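# Refit band over corner guard and carton, carton level

## Task

Get the band back around the carton so it runs over both the corner guard and the carton; when finished, the guard must be seated where it belongs and the carton must sit flat and level.

## Robot and tools

Robot: two arms, left_arm and right_arm, on opposite sides of the table. left_arm's base is at (-0.019, +0.468, +0.137) m on the +y side; right_arm's base is at (+0.088, -0.456, +0.064) m. Arm names do not match image sides. Scene frame: origin at table centre, table top at z = +0.020 m, +z up. Printed hand positions and orientations can be off by a few centimetres, more at long reach.

Gripper: fingers point along the gripper's +x axis and close along its y axis. end_effector_position is the midpoint between the fingers, 3 to 4 cm behind the tips; only the final 1.5 cm of each inner finger face is flat.

execute_actions(actions, cameras): actions is a list of actions; each action is a list of up to 15 rows, one per 1/30 s step; a short action repeats its last row to fill 15 steps. Every row is one list of 14 numbers in [-1, 1] covering both arms: left_arm dx, dy, dz, rx, ry, rz, opening, then the same seven for right_arm. dx..rz are offsets, in that arm's own Hand target axes, from the Hand target at the start of that action (not from the previous row); sending the same offset again moves further. Scale: 1.0 = 0.6 m or 180 degrees; rx, ry, rz form one rotation vector. Six zeros re-request the current Hand target. Opening is absolute, not an offset: +1 fully open (0.080 m), -1 fully closed; empty fingers meet near -0.78. Closing fully takes at least about 0.6 s. A 0 in the opening slot means half closed, so resend the present opening to leave a gripper alone. cameras: list of names, ["all"], or []; unknown names invalidate the call; an empty actions list returns all images plus the scene number and task.

move(target, speed, blend, opening_speed, grip_force, blocking, cameras): target is one 14-number row, laid out as above, or a list of up to 15 such rows; every row is an offset from the same starting Hand targets (scene-frame poses are reported, but offsets use each Hand target's axes), not from the prior row. speed: top path speed in m/s, 0.002 to 4.3, default 0.25 (turn rate up to twice that in rad/s); one value or one per target. blend: corner rounding in m for lists, default 0 = stop at each point. opening_speed: rate of opening change per second on the -1..+1 scale, at least 0.2. grip_force: finger pad force limit in N, 8 to 34, one value or one per arm; it persists. blocking=false returns after about 0.5 s while the move continues. Paths are straight, end together, last 0.5 to 10 s, and do not avoid obstacles or the other arm. Faster moves stray more and hit harder; targets set deep past a contact press harder. Avoid paths passing near an arm's own base (shoulder posture can flip). The result adds a move: line: done (within 8 mm and 2 degrees), off_target, moving, held (a check withheld steps or the clearance check ended the move), blocked (gripper stopped far from its target and now holds still), or fault; limits=paced means the pose was clipped.

wait(seconds 0 to 10, cameras): lets time pass with commands held; a running move continues. stop(cameras): brakes a running move. zoom_image(camera, region [x0, y0, x1, y1] pixels, at most 504 by 504) enlarges part of the latest image of cam_head_left, cam_head_right, cam_left_wrist or cam_right_wrist (all 672x504). finished_scene(scene): integer number of the current scene; ends it irreversibly, so only call it once the band, guard and level carton stay correct without the robot.

Control notes: per step, commanded orientation is clipped to within 32 degrees of the measured one. Hand target in results is the last commanded (clipped) pose; grippers often settle short of it, sag or tilt from friction and weight, and tiny moves may fail or go sideways. Check position and tilt after each move and correct with an offset. To stop pushing on something, command the target back behind the gripper.

Results: end_effector_position (m), quat_wxyz, velocities in scene frame; 'within noise' means an arm is still. grip_measured uses the opening scale (±2 mm error, reads narrower under squeeze); to grip, command about 0.08 below the reading at first contact. grip_effort_n is motor effort, negative closing, not pad force. Joint torques and External joint torques are in joint order (waist, shoulder, elbow, wrist pitch, wrist yaw, wrist roll), offset and noisy. Action calls also list some intermediate positions. Joint ranges (rad): waist -3.054..3.054, shoulder 0..3.142, elbow 0..2.356, wrist pitch and yaw -1.571..1.571, roll -3.142..3.142.

Avoid: dropping or knocking anything off the table (fails the task), slams and hard hits, letting go of moving parts, arms or grippers touching each other (a gripper closing on the other's fingers counts), strain on wrist camera cables. Contact torque at the load limits (waist 17.2, shoulder 21.3, elbow 21.3, wrist pitch 5.61, wrist yaw 5.59, wrist roll 5.24 N m, held weight included) stops that arm for 10 s. Too-fast joints give OVER-SPEED faults; long holding, stretching or pushing heats motors (MOTOR HOT at 50 °C, stop at 95 °C). Loose objects may occasionally get nudged by outside pushes.

Each tool is called after "Emit:" by a JSON object that holds its "fn" and its "kwargs".

## Session

Emit:
{"fn": "execute_actions", "kwargs": {"actions": []}}

Scene clock: 0.00 s.
left_arm: end_effector_position=(-0.1239, +0.1125, +0.3939) grip_measured=+1.000 grip_effort_n=n/a end_effector_quat_wxyz=(+0.802, +0.340, +0.247, -0.424) | right_arm: end_effector_position=(-0.0065, -0.2313, +0.1856) grip_measured=+1.000 grip_effort_n=n/a end_effector_quat_wxyz=(+0.239, -0.124, +0.015, +0.963)
Joint positions: left_arm=[-0.566 1.781 1.799 -1.38 -0.796 -0.805 0.08] | right_arm=[-0.209 1.073 0.29 0.032 -1.203 -0.746 0.08]
Joint velocities: within noise
Joint torques (N m): no reading
External joint torques (N m): no reading
Heat: left arm: hottest wrist yaw 29 °C (+0.0 °C/min); right arm: hottest wrist pitch 31 °C (+0.0 °C/min).
Hand target: left_arm -0.1237, +0.1124, +0.3949; +0.803, +0.338, +0.246, -0.425 | right_arm -0.0066, -0.2313, +0.1860; +0.239, -0.123, +0.015, +0.963
Tool commands: left_gripper/opening=+1.0 right_gripper/opening=+1.0

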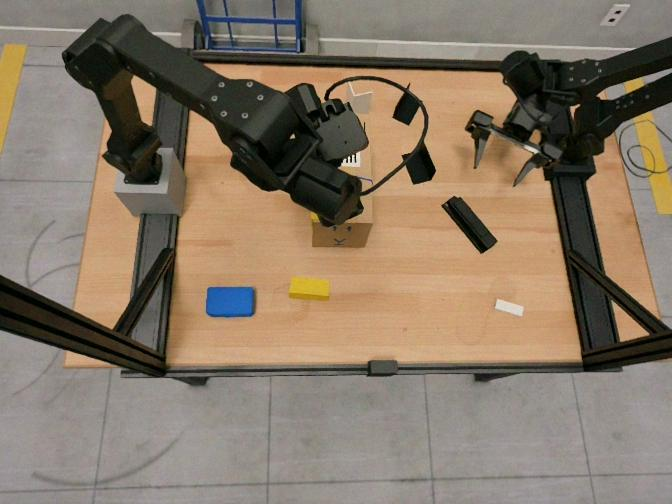

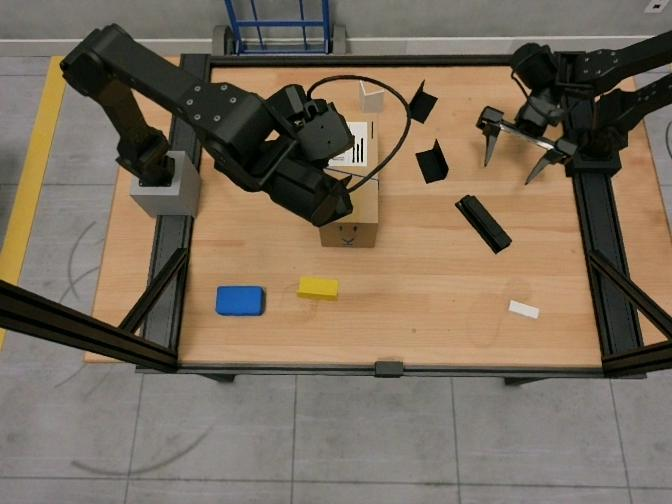

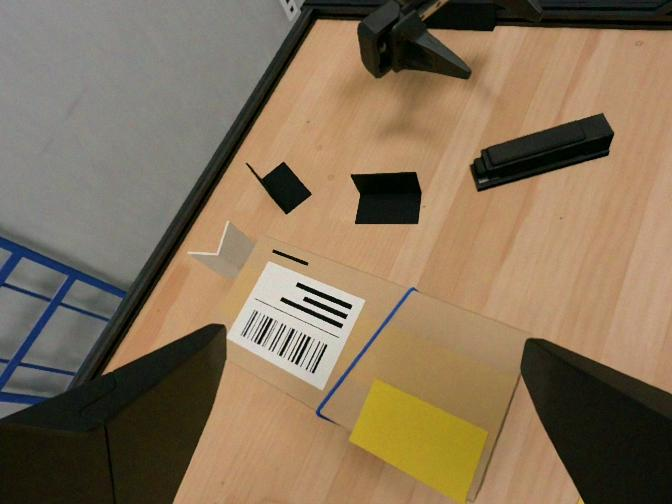

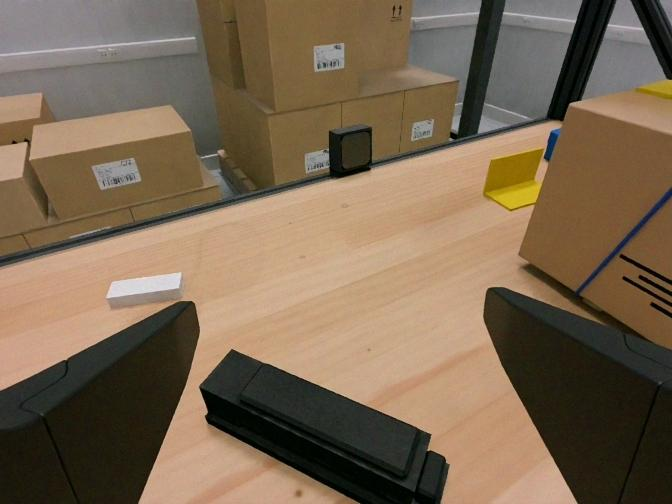

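Emit:
{"fn": "zoom_image", "kwargs": {"camera": "cam_left_wrist", "region": [180, 200, 560, 500]}}

Emit:
{"fn": "zoom_image", "kwargs": {"camera": "cam_right_wrist", "region": [440, 50, 672, 350]}}

Emit:
{"fn": "zoom_image", "kwargs": {"camera": "cam_head_right", "region": [270, 60, 470, 310]}}

Emit:
{"fn": "zoom_image", "kwargs": {"camera": "cam_head_left", "region": [200, 60, 450, 310]}}

Scaled by 1.326 from the camera's 672x504 image, which has a finer 960x720 frame.

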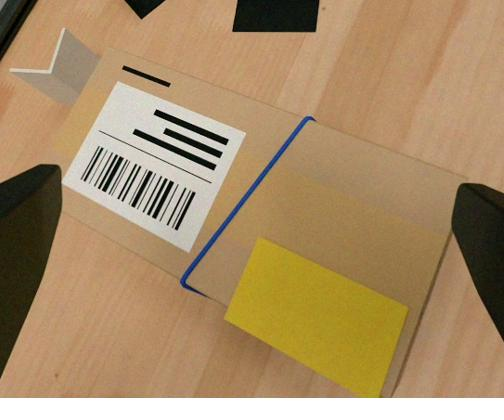

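Scaled by 1.680 from the camera's 672x504 image, which has a finer 960x720 frame.

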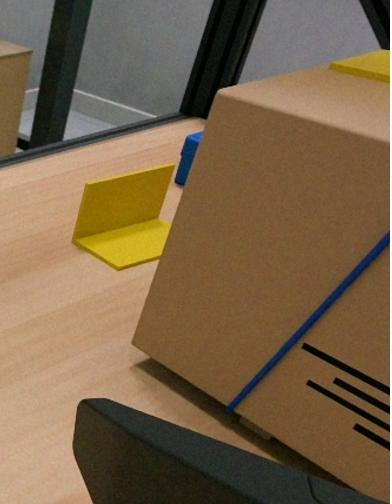

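Scaled by 2.016 from the camera's 672x504 image, which has a finer 960x720 frame.

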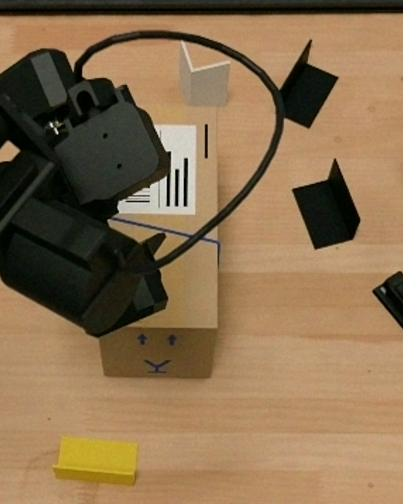

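Scaled by 2.016 from the camera's 672x504 image, which has a finer 960x720 frame.

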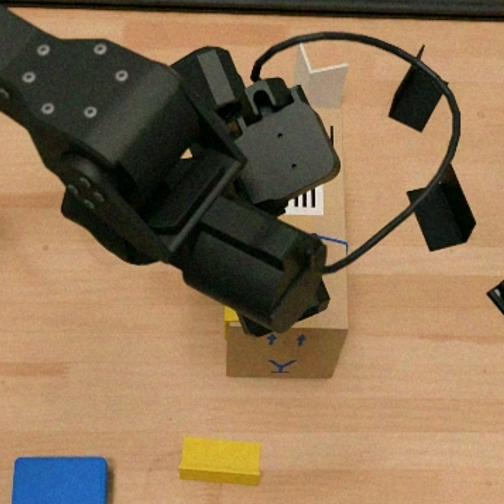

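Emit:
{"fn": "move", "kwargs": {"target": [0.018,0.207,-0.32,0.015,-0.076,-0.178,1,0,0,0,0,0,0,1], "cameras": ["all"]}}

Scene clock: 3.17 s.
left_arm: end_effector_position=(-0.0335, +0.3015, +0.3075) grip_measured=+1.000 grip_effort_n=-2.1 end_effector_quat_wxyz=(+0.672, +0.221, +0.223, -0.671) | right_arm: end_effector_position=(-0.0065, -0.2313, +0.1856) grip_measured=+1.000 grip_effort_n=1.6 end_effector_quat_wxyz=(+0.239, -0.124, +0.015, +0.963)
Joint positions: left_arm=[-0.29 0.323 0.554 -0.892 -0.243 -0.187 0.08] | right_arm=[-0.209 1.073 0.29 0.032 -1.203 -0.746 0.08]
Joint torques (N m): left_arm=[0.24 0.79 5.16 1.67 0.07 0.08] | right_arm=[0.04 -1.57 6.92 1.41 -0.44 0.01]
External joint torques (N m): left_arm=[0.25 -0.14 -1.09 0.14 0.17 0.08] | right_arm=[0.04 0.56 1.09 0.27 -0.02 0]
Heat: left arm: hottest wrist yaw 29 °C (+0.0 °C/min); right arm: hottest wrist pitch 31 °C (+0.0 °C/min).
Hand target: left_arm -0.0335, +0.3023, +0.3042; +0.670, +0.223, +0.224, -0.672 | right_arm -0.0066, -0.2313, +0.1860; +0.239, -0.123, +0.015, +0.963
Off the commanded pose: left_arm 0.003 m, 0 deg | right_arm 0.000 m, 0 deg.
move: done

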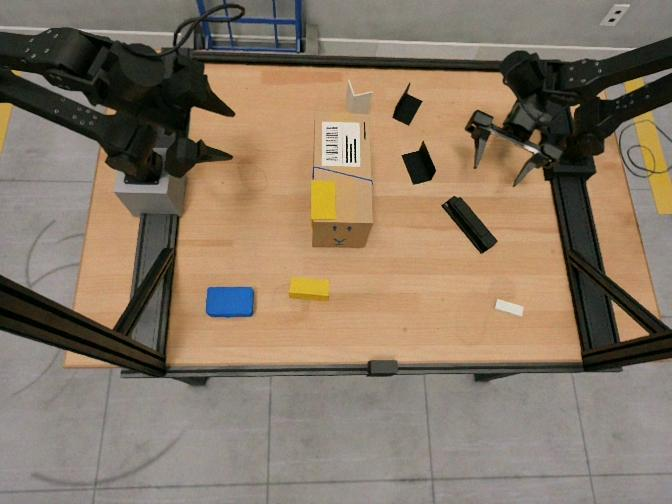

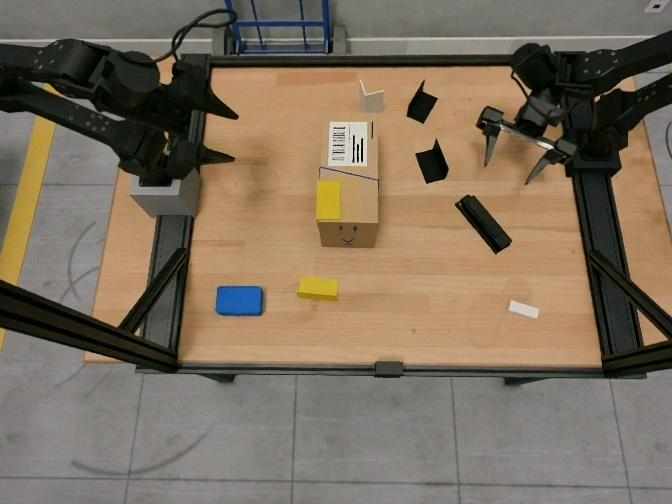

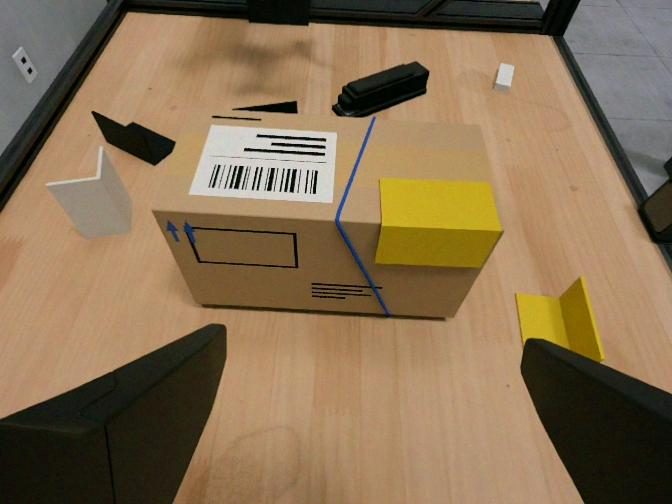

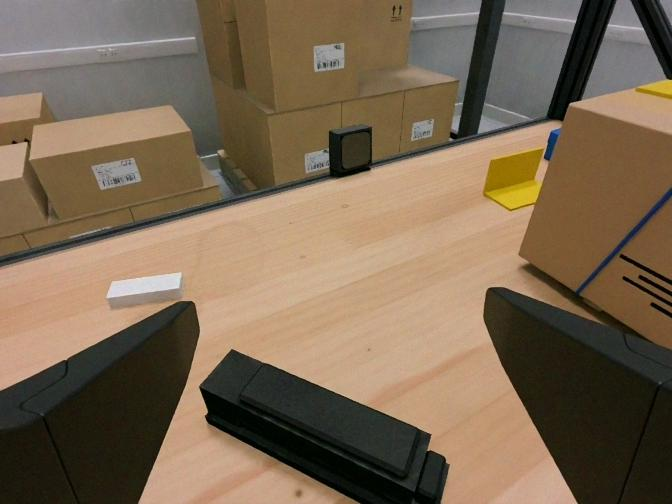

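Emit:
{"fn": "move", "kwargs": {"target": [0.255,0,0.002,0,0.045,0,-0.2,0,0,0,0,0,0,1], "cameras": ["all"]}}

Emit:
{"fn": "zoom_image", "kwargs": {"camera": "cam_left_wrist", "region": [180, 150, 560, 450]}}

Scene clock: 6.87 s.
left_arm: end_effector_position=(-0.0336, +0.1831, +0.2098) grip_measured=-0.198 grip_effort_n=-15.6 end_effector_quat_wxyz=(+0.653, +0.274, +0.273, -0.652) | right_arm: end_effector_position=(-0.0065, -0.2313, +0.1856) grip_measured=+1.000 grip_effort_n=1.6 end_effector_quat_wxyz=(+0.239, -0.124, +0.015, +0.963)
Joint positions: left_arm=[-0.067 1.131 0.422 -0.088 -0.059 -0.059 0.026] | right_arm=[-0.209 1.073 0.29 0.032 -1.203 -0.746 0.08]
Joint torques (N m): left_arm=[0.26 -2.2 7.65 1.81 0.12 0.09] | right_arm=[0.03 -1.57 6.92 1.41 -0.44 0]
External joint torques (N m): left_arm=[0.28 0.77 1.51 0.41 0.14 0.09] | right_arm=[0.03 0.54 1.1 0.27 -0.02 0]
Heat: left arm: hottest wrist yaw 29 °C (+0.0 °C/min); right arm: hottest wrist pitch 32 °C (+8.7 °C/min).
Hand target: left_arm -0.0339, +0.1792, +0.2134; +0.653, +0.270, +0.271, -0.654 | right_arm -0.0066, -0.2313, +0.1860; +0.239, -0.123, +0.015, +0.963
Off the commanded pose: left_arm 0.005 m, 1 deg | right_arm 0.000 m, 0 deg.
move: done

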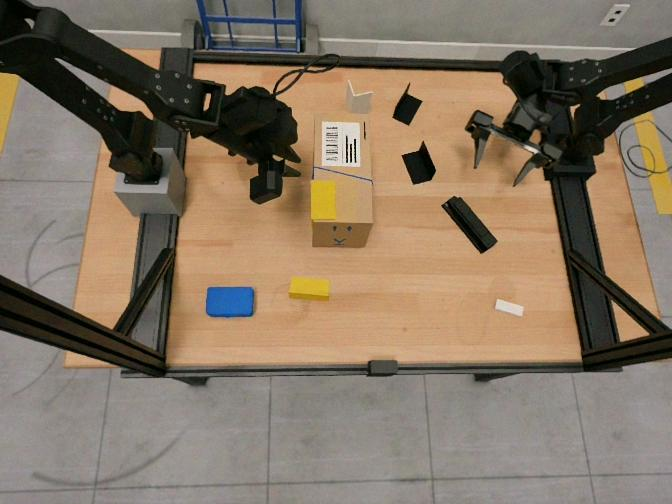

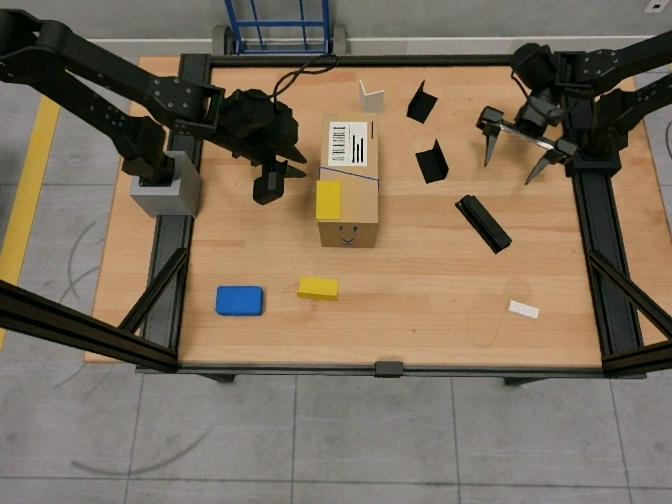

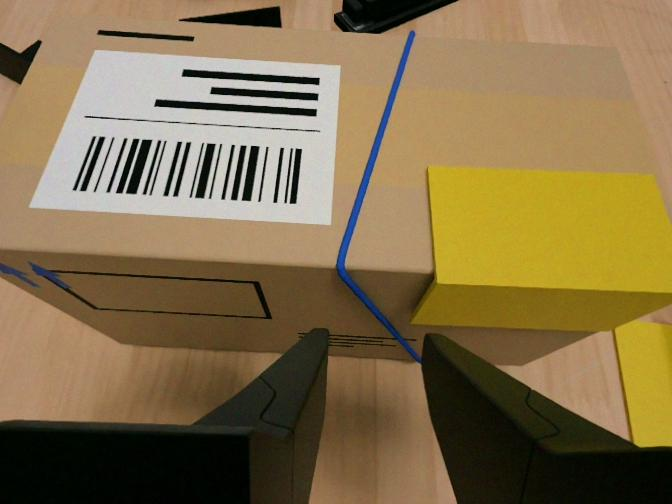

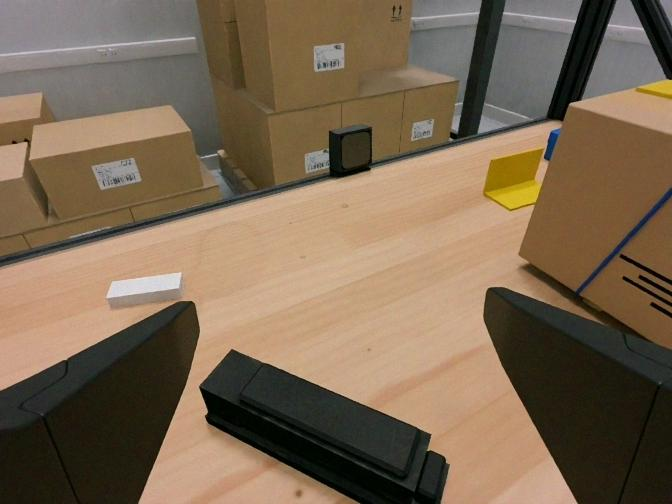

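Scaled by 1.326 from the camera's 672x504 image, which has a finer 960x720 frame.

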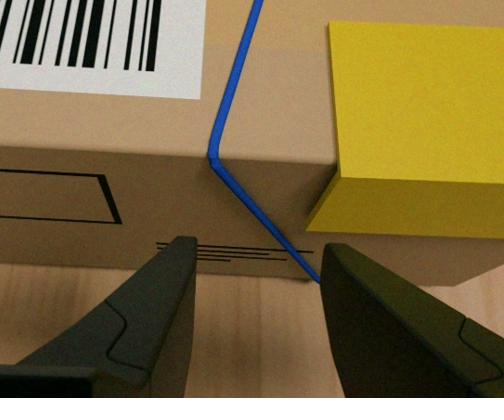

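Emit:
{"fn": "move", "kwargs": {"target": [0.061,0.012,0.01,0,0,0,-0.2,0,0,0,0,0,0,1], "cameras": ["cam_left_wrist"], "speed": 0.08}}

Emit:
{"fn": "zoom_image", "kwargs": {"camera": "cam_left_wrist", "region": [260, 230, 480, 420]}}

Scene clock: 8.20 s.
left_arm: end_effector_position=(-0.0275, +0.1566, +0.1905) grip_measured=-0.198 grip_effort_n=-15.6 end_effector_quat_wxyz=(+0.651, +0.274, +0.274, -0.653) | right_arm: end_effector_position=(-0.0065, -0.2313, +0.1856) grip_measured=+1.000 grip_effort_n=1.6 end_effector_quat_wxyz=(+0.239, -0.124, +0.015, +0.963)
Joint positions: left_arm=[-0.025 1.327 0.449 0.082 -0.026 -0.027 0.026] | right_arm=[-0.209 1.073 0.29 0.032 -1.203 -0.746 0.08]
Joint torques (N m): left_arm=[0.46 -0.77 7.7 2.96 0.12 0.06] | right_arm=[0.03 -1.56 6.92 1.41 -0.45 0.01]
External joint torques (N m): left_arm=[0.48 3.09 2.02 1.56 0.13 0.06] | right_arm=[0.02 0.56 1.11 0.28 -0.02 0]
Heat: left arm: hottest wrist yaw 29 °C (+0.0 °C/min); right arm: hottest wrist pitch 32 °C (+7.3 °C/min).
Hand target: left_arm -0.0268, +0.1490, +0.1918; +0.652, +0.270, +0.271, -0.654 | right_arm -0.0066, -0.2313, +0.1860; +0.239, -0.123, +0.015, +0.963
Off the commanded pose: left_arm 0.008 m, 1 deg | right_arm 0.000 m, 0 deg.
move: done
Images, in order (width x height): cam_left_wrist 672x504.

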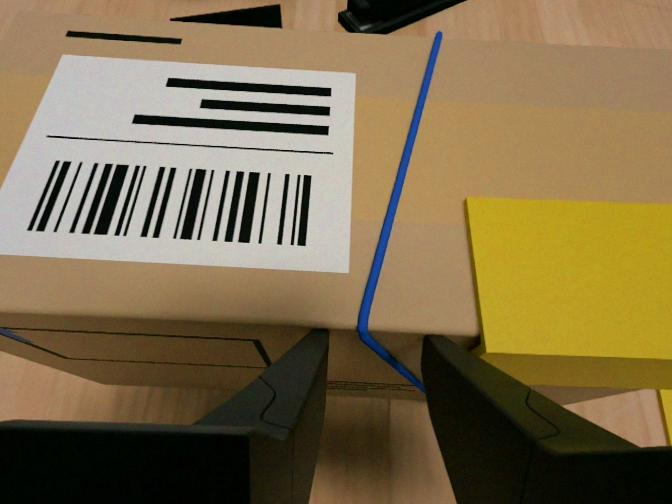

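Scaled by 2.291 from the camera's 672x504 image, which has a finer 960x720 frame.

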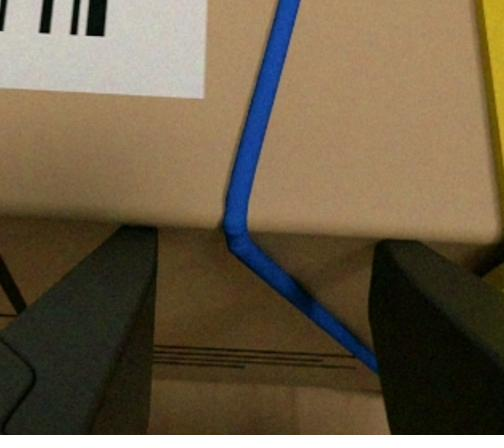

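Emit:
{"fn": "move", "kwargs": {"target": [0.013,0.003,0.0,0,0,0,-0.2,0,0,0,0,0,0,1], "cameras": ["cam_left_wrist"], "speed": 0.05}}

Emit:
{"fn": "zoom_image", "kwargs": {"camera": "cam_left_wrist", "region": [260, 230, 480, 420]}}

Scene clock: 9.27 s.
left_arm: end_effector_position=(-0.0272, +0.1526, +0.1897) grip_measured=-0.198 grip_effort_n=-15.6 end_effector_quat_wxyz=(+0.651, +0.270, +0.270, -0.656) | right_arm: end_effector_position=(-0.0065, -0.2313, +0.1856) grip_measured=+1.000 grip_effort_n=1.6 end_effector_quat_wxyz=(+0.239, -0.124, +0.015, +0.963)
Joint positions: left_arm=[-0.018 1.346 0.449 0.114 -0.016 -0.021 0.026] | right_arm=[-0.209 1.073 0.29 0.032 -1.203 -0.746 0.08]
Joint torques (N m): left_arm=[0.89 1.74 8.28 3.52 -0.02 0.09] | right_arm=[0.04 -1.56 6.92 1.41 -0.45 0.01]
External joint torques (N m): left_arm=[0.86 5.74 2.63 2.1 0.01 0.09] | right_arm=[0.05 0.53 1.12 0.28 -0.03 0]
Heat: left arm: hottest wrist yaw 29 °C (+0.0 °C/min); right arm: hottest wrist pitch 32 °C (+6.5 °C/min).
Hand target: left_arm -0.0250, +0.1434, +0.1863; +0.653, +0.270, +0.271, -0.654 | right_arm -0.0066, -0.2313, +0.1860; +0.239, -0.123, +0.015, +0.963
Off the commanded pose: left_arm 0.010 m, 0 deg | right_arm 0.000 m, 0 deg.
move: off_target (left_arm)
Images, in order (width x height): cam_left_wrist 672x504.

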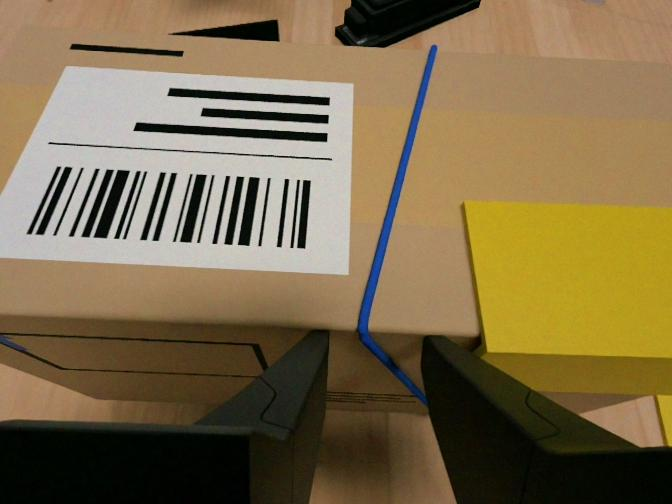

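Scaled by 2.291 from the camera's 672x504 image, which has a finer 960x720 frame.

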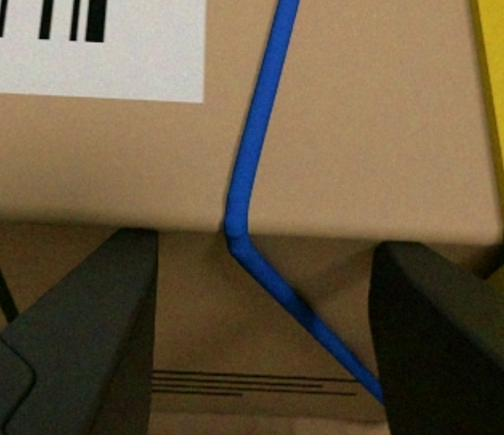

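Emit:
{"fn": "move", "kwargs": {"target": [-0.005,0.003,0.0,0,0,0,-0.9,0,0,0,0,0,0,1], "cameras": ["all"], "opening_speed": 1.5}}

Emit:
{"fn": "zoom_image", "kwargs": {"camera": "cam_left_wrist", "region": [260, 230, 480, 420]}}

Scene clock: 10.30 s.
left_arm: end_effector_position=(-0.0256, +0.1552, +0.1836) grip_measured=-0.762 grip_effort_n=-83.5 end_effector_quat_wxyz=(+0.647, +0.278, +0.279, -0.653) | right_arm: end_effector_position=(-0.0065, -0.2313, +0.1856) grip_measured=+1.000 grip_effort_n=2.1 end_effector_quat_wxyz=(+0.239, -0.124, +0.015, +0.963)
Joint positions: left_arm=[-0.01 1.361 0.449 0.102 -0.008 -0.015 0.001] | right_arm=[-0.209 1.073 0.29 0.032 -1.203 -0.746 0.08]
Joint torques (N m): left_arm=[0.6 -2.02 8.05 3.28 -0.04 0.07] | right_arm=[0.04 -1.57 6.92 1.41 -0.44 0.01]
External joint torques (N m): left_arm=[0.59 2 2.48 1.88 -0.03 0.07] | right_arm=[0.02 0.55 1.15 0.29 -0.02 0]
Heat: left arm: hottest wrist yaw 29 °C (+0.0 °C/min); right arm: hottest wrist pitch 32 °C (+5.8 °C/min).
Hand target: left_arm -0.0232, +0.1455, +0.1884; +0.652, +0.270, +0.271, -0.654 | right_arm -0.0066, -0.2313, +0.1860; +0.239, -0.123, +0.015, +0.963
Off the commanded pose: left_arm 0.011 m, 2 deg | right_arm 0.000 m, 0 deg.
move: off_target (left_arm)

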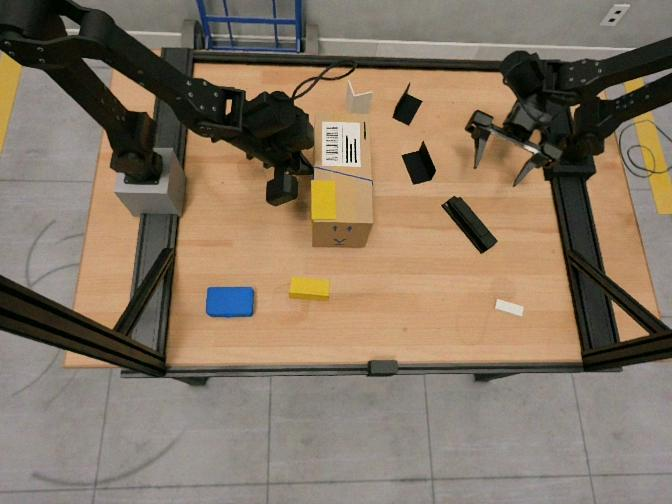

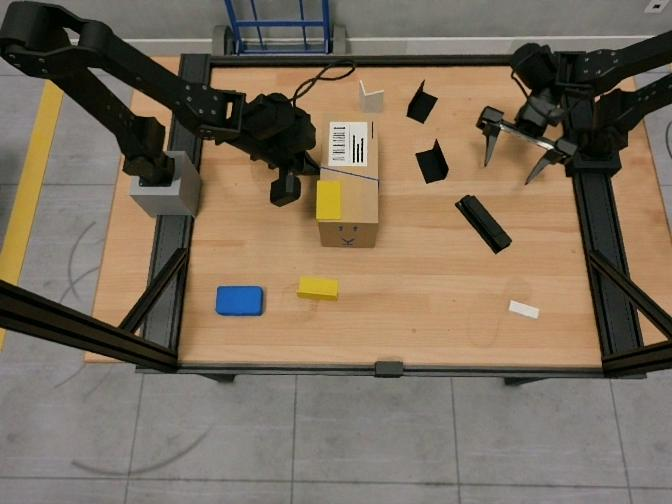

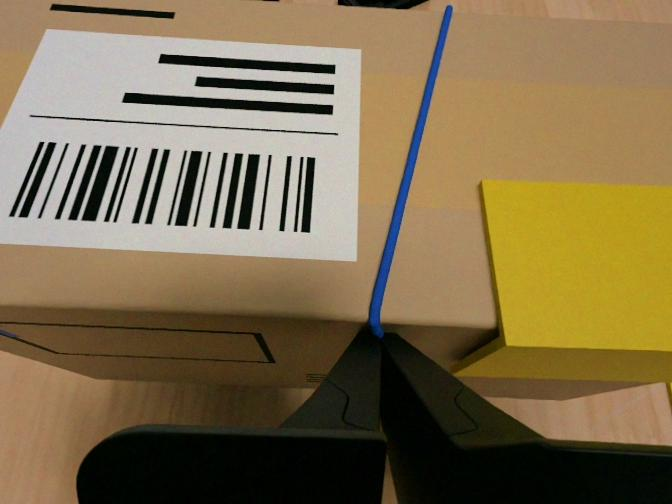

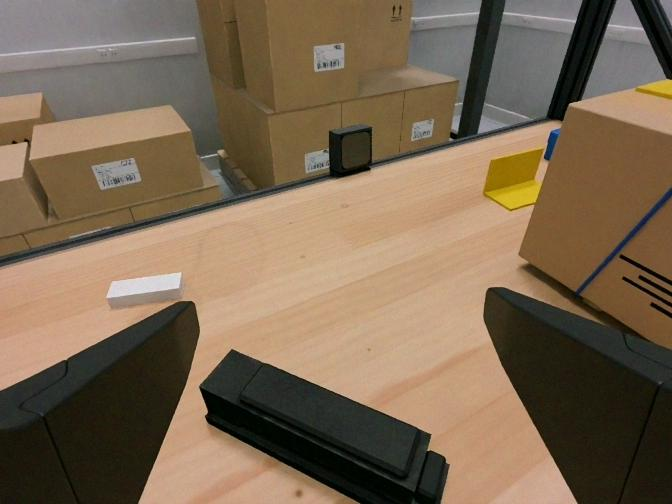

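Scaled by 2.291 from the camera's 672x504 image, which has a finer 960x720 frame.

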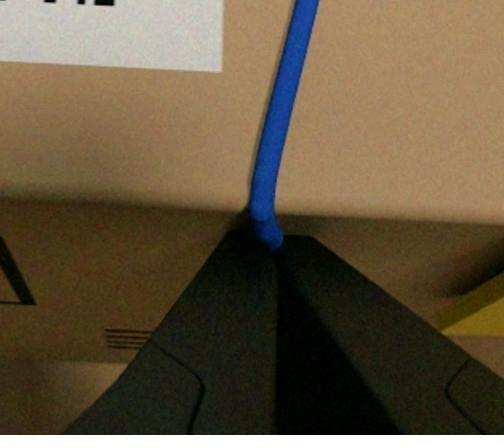

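Emit:
{"fn": "move", "kwargs": {"target": [-0.025,0.003,0.015,0,0,0,-0.9,0,0,0,0,0,0,1], "cameras": ["cam_left_wrist"], "speed": 0.06}}

Emit:
{"fn": "zoom_image", "kwargs": {"camera": "cam_left_wrist", "region": [260, 230, 480, 420]}}

Scene clock: 11.37 s.
left_arm: end_effector_position=(-0.0237, +0.1570, +0.1921) grip_measured=-0.762 grip_effort_n=-83.5 end_effector_quat_wxyz=(+0.645, +0.284, +0.284, -0.651) | right_arm: end_effector_position=(-0.0065, -0.2313, +0.1856) grip_measured=+1.000 grip_effort_n=1.6 end_effector_quat_wxyz=(+0.239, -0.124, +0.015, +0.963)
Joint positions: left_arm=[-0.002 1.326 0.479 0.021 -0.004 -0.009 0.001] | right_arm=[-0.209 1.073 0.29 0.032 -1.203 -0.746 0.08]
Joint torques (N m): left_arm=[0.62 -6.4 7.99 1.73 -0.01 0.08] | right_arm=[0.04 -1.57 6.91 1.41 -0.45 0.01]
External joint torques (N m): left_arm=[0.65 -2.49 2.23 0.36 -0.02 0.07] | right_arm=[0.04 0.56 1.07 0.27 -0.02 0]
Heat: left arm: hottest wrist yaw 29 °C (+0.0 °C/min); right arm: hottest wrist pitch 32 °C (+5.3 °C/min).
Hand target: left_arm -0.0214, +0.1498, +0.2053; +0.652, +0.270, +0.271, -0.654 | right_arm -0.0066, -0.2313, +0.1860; +0.239, -0.123, +0.015, +0.963
Off the commanded pose: left_arm 0.015 m, 2 deg | right_arm 0.000 m, 0 deg.
move: off_target (left_arm)
Images, in order (width x height): cam_left_wrist 672x504.

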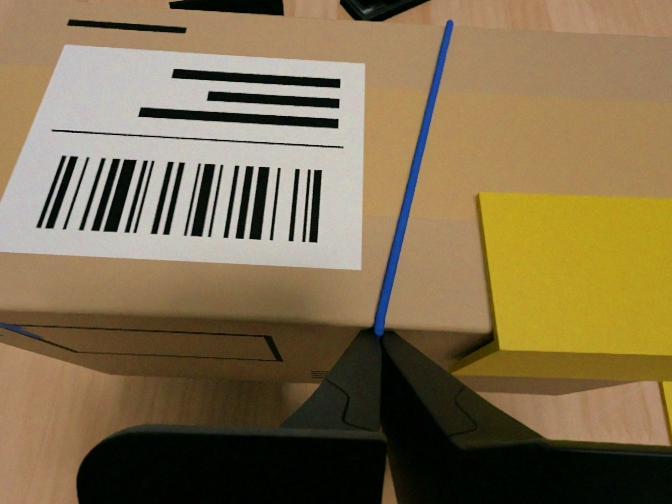

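Scaled by 2.291 from the camera's 672x504 image, which has a finer 960x720 frame.

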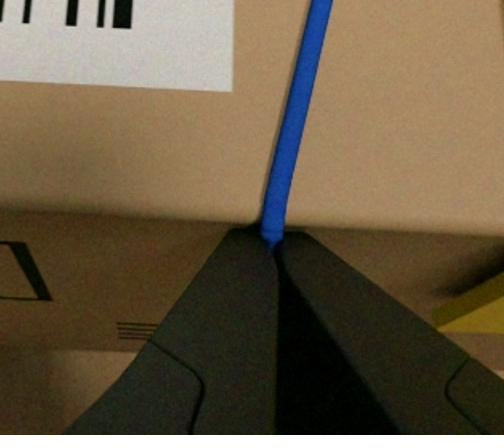

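Emit:
{"fn": "move", "kwargs": {"target": [-0.045,0.0,0.008,0,0,0,-0.95,0,0,0,0,0,0,1], "cameras": ["all"], "speed": 0.06}}

Scene clock: 12.50 s.
left_arm: end_effector_position=(-0.0240, +0.1720, +0.2132) grip_measured=-0.762 grip_effort_n=-83.5 end_effector_quat_wxyz=(+0.643, +0.284, +0.286, -0.651) | right_arm: end_effector_position=(-0.0065, -0.2313, +0.1856) grip_measured=+1.000 grip_effort_n=1.6 end_effector_quat_wxyz=(+0.239, -0.124, +0.015, +0.963)
Joint positions: left_arm=[-0.002 1.192 0.494 -0.131 0 -0.009 0.001] | right_arm=[-0.209 1.073 0.29 0.032 -1.203 -0.746 0.08]
Joint torques (N m): left_arm=[0.65 -6.17 8.53 1.66 -0.19 0.13] | right_arm=[0.03 -1.56 6.92 1.41 -0.44 0.01]
External joint torques (N m): left_arm=[0.65 -2.78 2.35 0.27 -0.19 0.13] | right_arm=[0.02 0.55 1.13 0.28 -0.02 0]
Heat: left arm: hottest wrist yaw 29 °C (+0.0 °C/min); right arm: hottest wrist pitch 32 °C (+4.8 °C/min).
Hand target: left_arm -0.0214, +0.1655, +0.2278; +0.652, +0.270, +0.271, -0.654 | right_arm -0.0066, -0.2313, +0.1860; +0.239, -0.123, +0.015, +0.963
Off the commanded pose: left_arm 0.016 m, 3 deg | right_arm 0.000 m, 0 deg.
move: off_target (left_arm)

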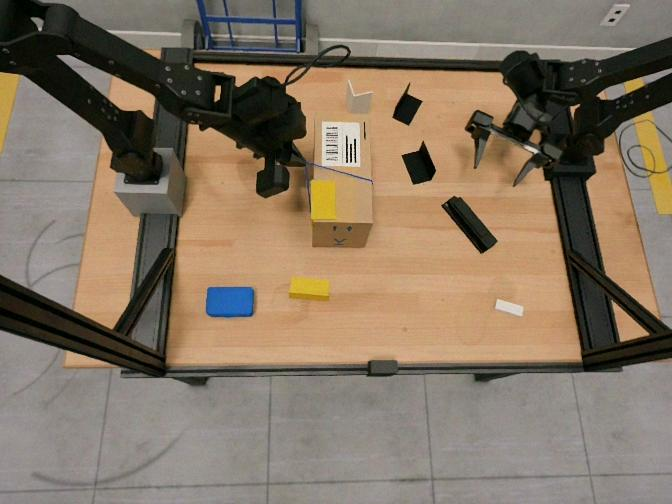

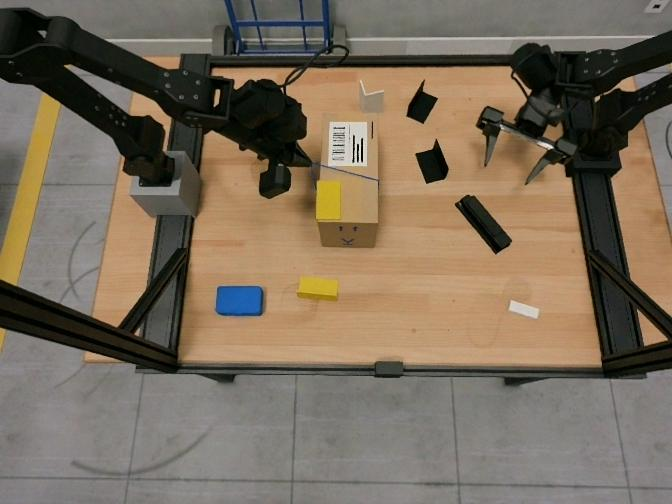

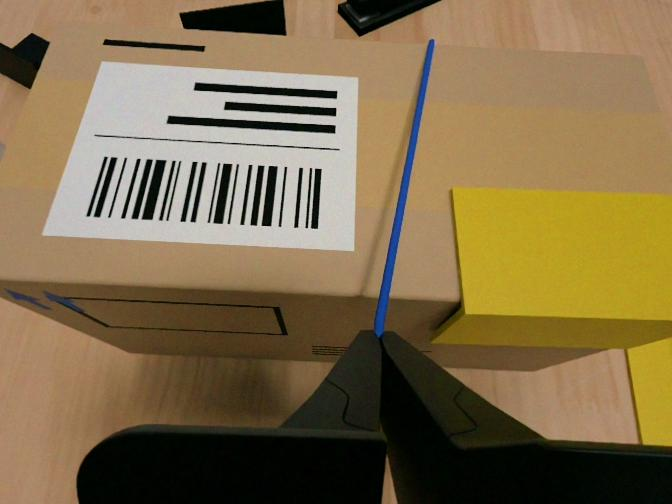

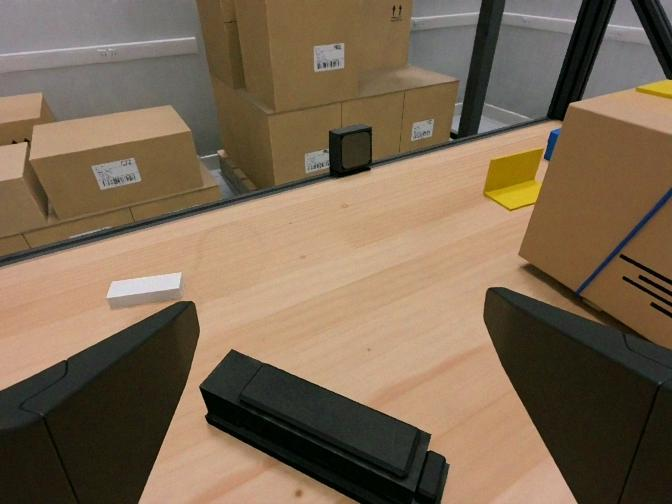

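Emit:
{"fn": "move", "kwargs": {"target": [0,-0.083,0.0,0,0,0,-0.95,0,0,0,0,0,0,1], "cameras": ["all"], "speed": 0.08}}

Scene clock: 14.00 s.
left_arm: end_effector_position=(-0.0697, +0.1722, +0.2183) grip_measured=-0.762 grip_effort_n=-83.5 end_effector_quat_wxyz=(+0.647, +0.280, +0.279, -0.652) | right_arm: end_effector_position=(-0.0065, -0.2313, +0.1856) grip_measured=+1.000 grip_effort_n=1.6 end_effector_quat_wxyz=(+0.239, -0.124, +0.015, +0.963)
Joint positions: left_arm=[-0.239 1.206 0.516 -0.139 -0.168 -0.181 0.001] | right_arm=[-0.209 1.073 0.29 0.032 -1.203 -0.746 0.08]
Joint torques (N m): left_arm=[-0.19 -3.87 8.88 1.7 -0.38 -0.1] | right_arm=[0.04 -1.56 6.92 1.41 -0.44 0.01]
External joint torques (N m): left_arm=[-0.2 -0.37 2.73 0.35 -0.29 -0.1] | right_arm=[0.04 0.6 1.06 0.26 -0.02 0]
Heat: left arm: hottest wrist yaw 29 °C (+0.0 °C/min); right arm: hottest wrist pitch 32 °C (+4.3 °C/min).
Hand target: left_arm -0.0711, +0.1657, +0.2278; +0.652, +0.270, +0.271, -0.654 | right_arm -0.0066, -0.2313, +0.1860; +0.239, -0.123, +0.015, +0.963
Off the commanded pose: left_arm 0.012 m, 2 deg | right_arm 0.000 m, 0 deg.
move: off_target (left_arm)

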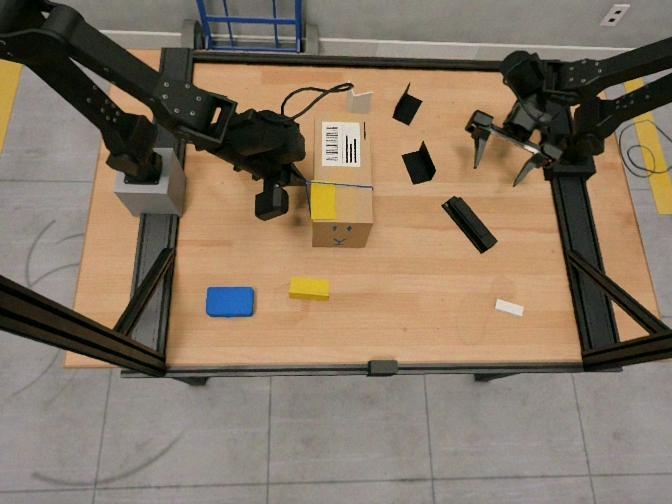

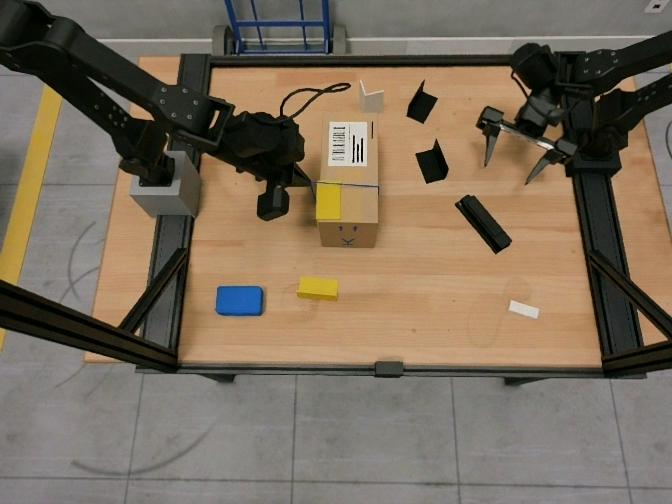

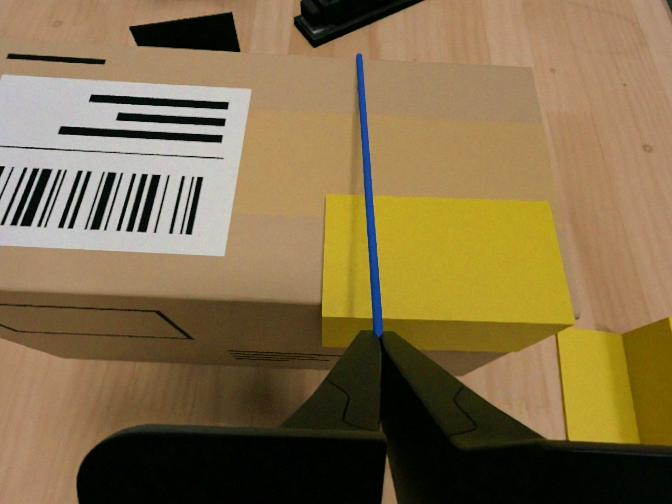

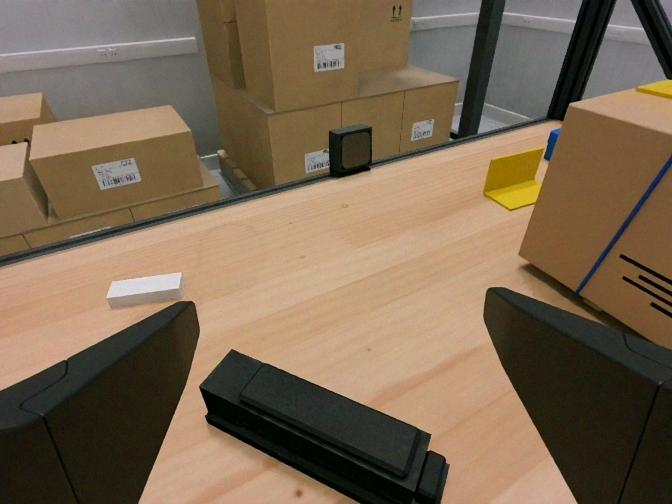

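Emit:
{"fn": "move", "kwargs": {"target": [[0.038,0,-0.009,0,0,0,-0.95,0,0,0,0,0,0,1],[0.038,0,-0.009,0,0,0,-0.5,0,0,0,0,0,0,1]], "cameras": ["all"], "speed": 0.07}}

Emit:
{"fn": "zoom_image", "kwargs": {"camera": "cam_left_wrist", "region": [260, 150, 600, 450]}}

Scene clock: 15.80 s.
left_arm: end_effector_position=(-0.0720, +0.1542, +0.2084) grip_measured=-0.503 grip_effort_n=12.8 end_effector_quat_wxyz=(+0.652, +0.269, +0.271, -0.655) | right_arm: end_effector_position=(-0.0065, -0.2313, +0.1856) grip_measured=+1.000 grip_effort_n=1.6 end_effector_quat_wxyz=(+0.239, -0.124, +0.015, +0.963)
Joint positions: left_arm=[-0.232 1.309 0.516 -0.005 -0.169 -0.176 0.012] | right_arm=[-0.209 1.073 0.29 0.032 -1.203 -0.746 0.08]
Joint torques (N m): left_arm=[0.21 -3.45 6.32 1.66 -0.09 0.1] | right_arm=[0.03 -1.56 6.91 1.41 -0.45 0.01]
External joint torques (N m): left_arm=[0.23 0.56 0.3 0.24 0 0.09] | right_arm=[0.03 0.56 1.11 0.28 -0.02 0]
Heat: left arm: hottest wrist yaw 29 °C (+0.0 °C/min); right arm: hottest wrist pitch 33 °C (+7.6 °C/min).
Hand target: left_arm -0.0712, +0.1534, +0.2079; +0.652, +0.270, +0.271, -0.654 | right_arm -0.0066, -0.2313, +0.1860; +0.239, -0.123, +0.015, +0.963
Off the commanded pose: left_arm 0.001 m, 0 deg | right_arm 0.000 m, 0 deg.
move: done

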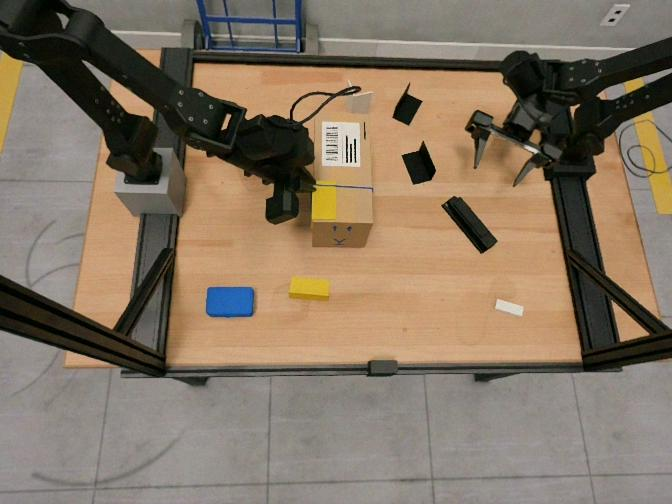

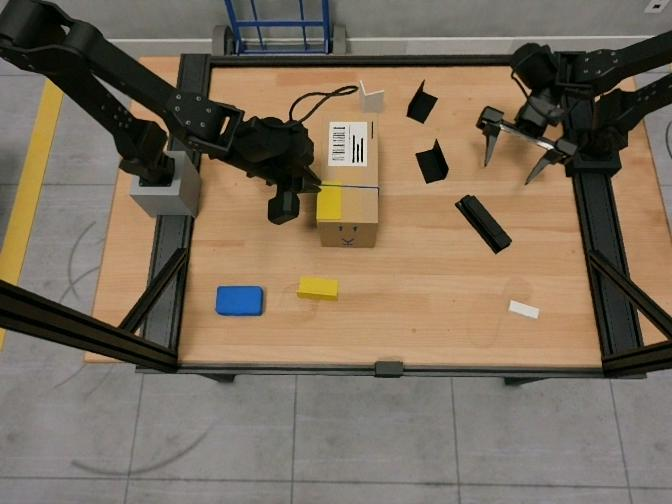

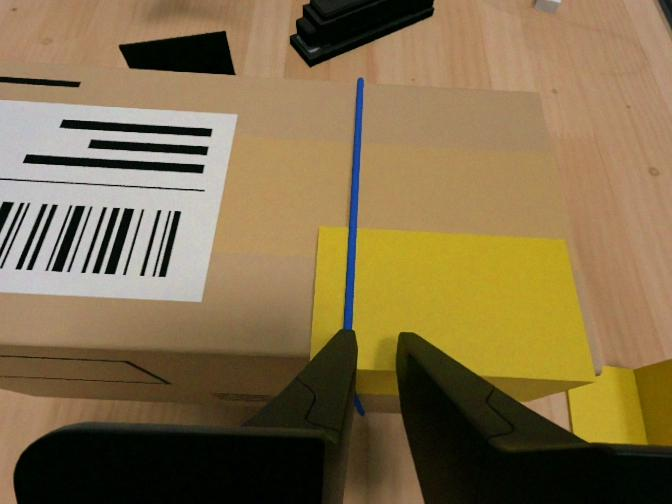

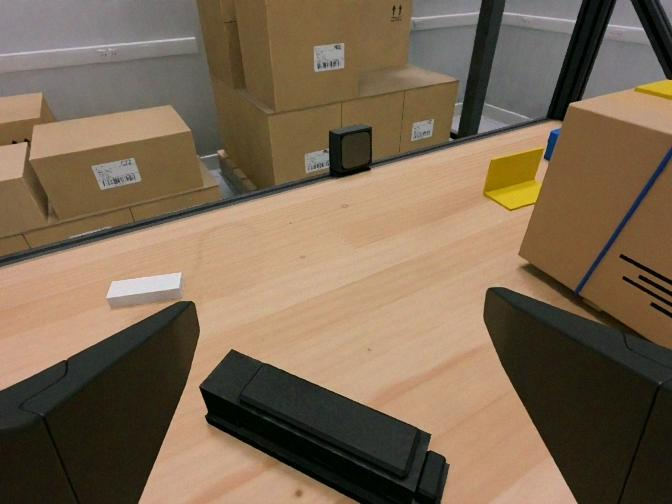

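Scaled by 1.482 from the camera's 672x504 image, which has a finer 960x720 frame.

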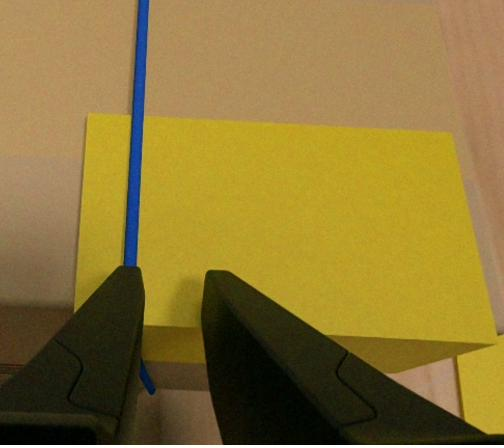

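Emit:
{"fn": "move", "kwargs": {"target": [[-0.05,0,0.05,0,0,0,0,0,0,0,0,0,0,1],[-0.25,0.03,0.02,0,-0.045,0,0,0,0,0,0,0,0,1]], "cameras": ["cam_left_wrist"], "blend": 0.03}}

Emit:
{"fn": "zoom_image", "kwargs": {"camera": "cam_left_wrist", "region": [180, 80, 580, 380]}}

Scene clock: 17.27 s.
left_arm: end_effector_position=(-0.0529, +0.2514, +0.3150) grip_measured=-0.002 grip_effort_n=12.8 end_effector_quat_wxyz=(+0.667, +0.232, +0.229, -0.670) | right_arm: end_effector_position=(-0.0065, -0.2313, +0.1856) grip_measured=+1.000 grip_effort_n=1.6 end_effector_quat_wxyz=(+0.239, -0.124, +0.015, +0.963)
Joint positions: left_arm=[-0.313 0.623 0.609 -0.676 -0.253 -0.201 0.035] | right_arm=[-0.209 1.073 0.29 0.032 -1.203 -0.746 0.08]
Joint torques (N m): left_arm=[-0.38 -1 8.59 1.62 -0.32 -0.06] | right_arm=[0.03 -1.57 6.93 1.41 -0.45 0]
External joint torques (N m): left_arm=[-0.37 -0.45 1.91 0.13 -0.22 -0.06] | right_arm=[0.03 0.54 1.14 0.28 -0.02 0]
Heat: left arm: hottest wrist yaw 29 °C (+0.0 °C/min); right arm: hottest wrist pitch 33 °C (+6.9 °C/min).
Hand target: left_arm -0.0528, +0.2509, +0.3223; +0.670, +0.223, +0.224, -0.672 | right_arm -0.0066, -0.2313, +0.1860; +0.239, -0.123, +0.015, +0.963
Off the commanded pose: left_arm 0.007 m, 1 deg | right_arm 0.000 m, 0 deg.
move: done; blend cut to 0.0212 m at target 1
Images, in order (width x height): cam_left_wrist 672x504.

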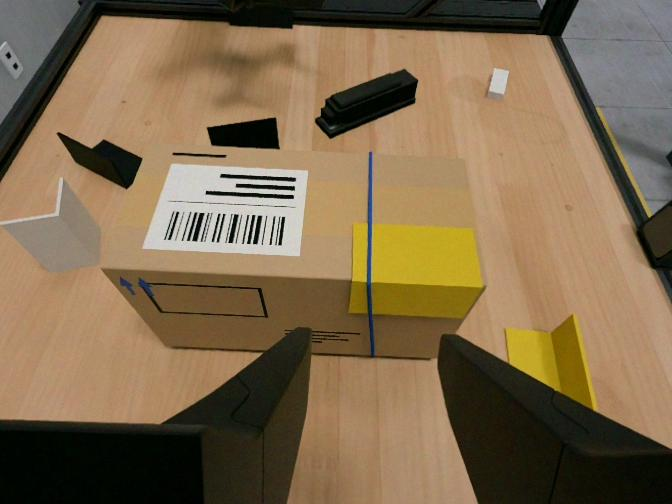

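Scaled by 1.260 from the camera's 672x504 image, which has a finer 960x720 frame.

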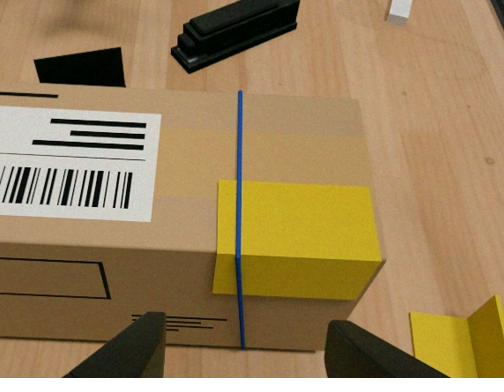

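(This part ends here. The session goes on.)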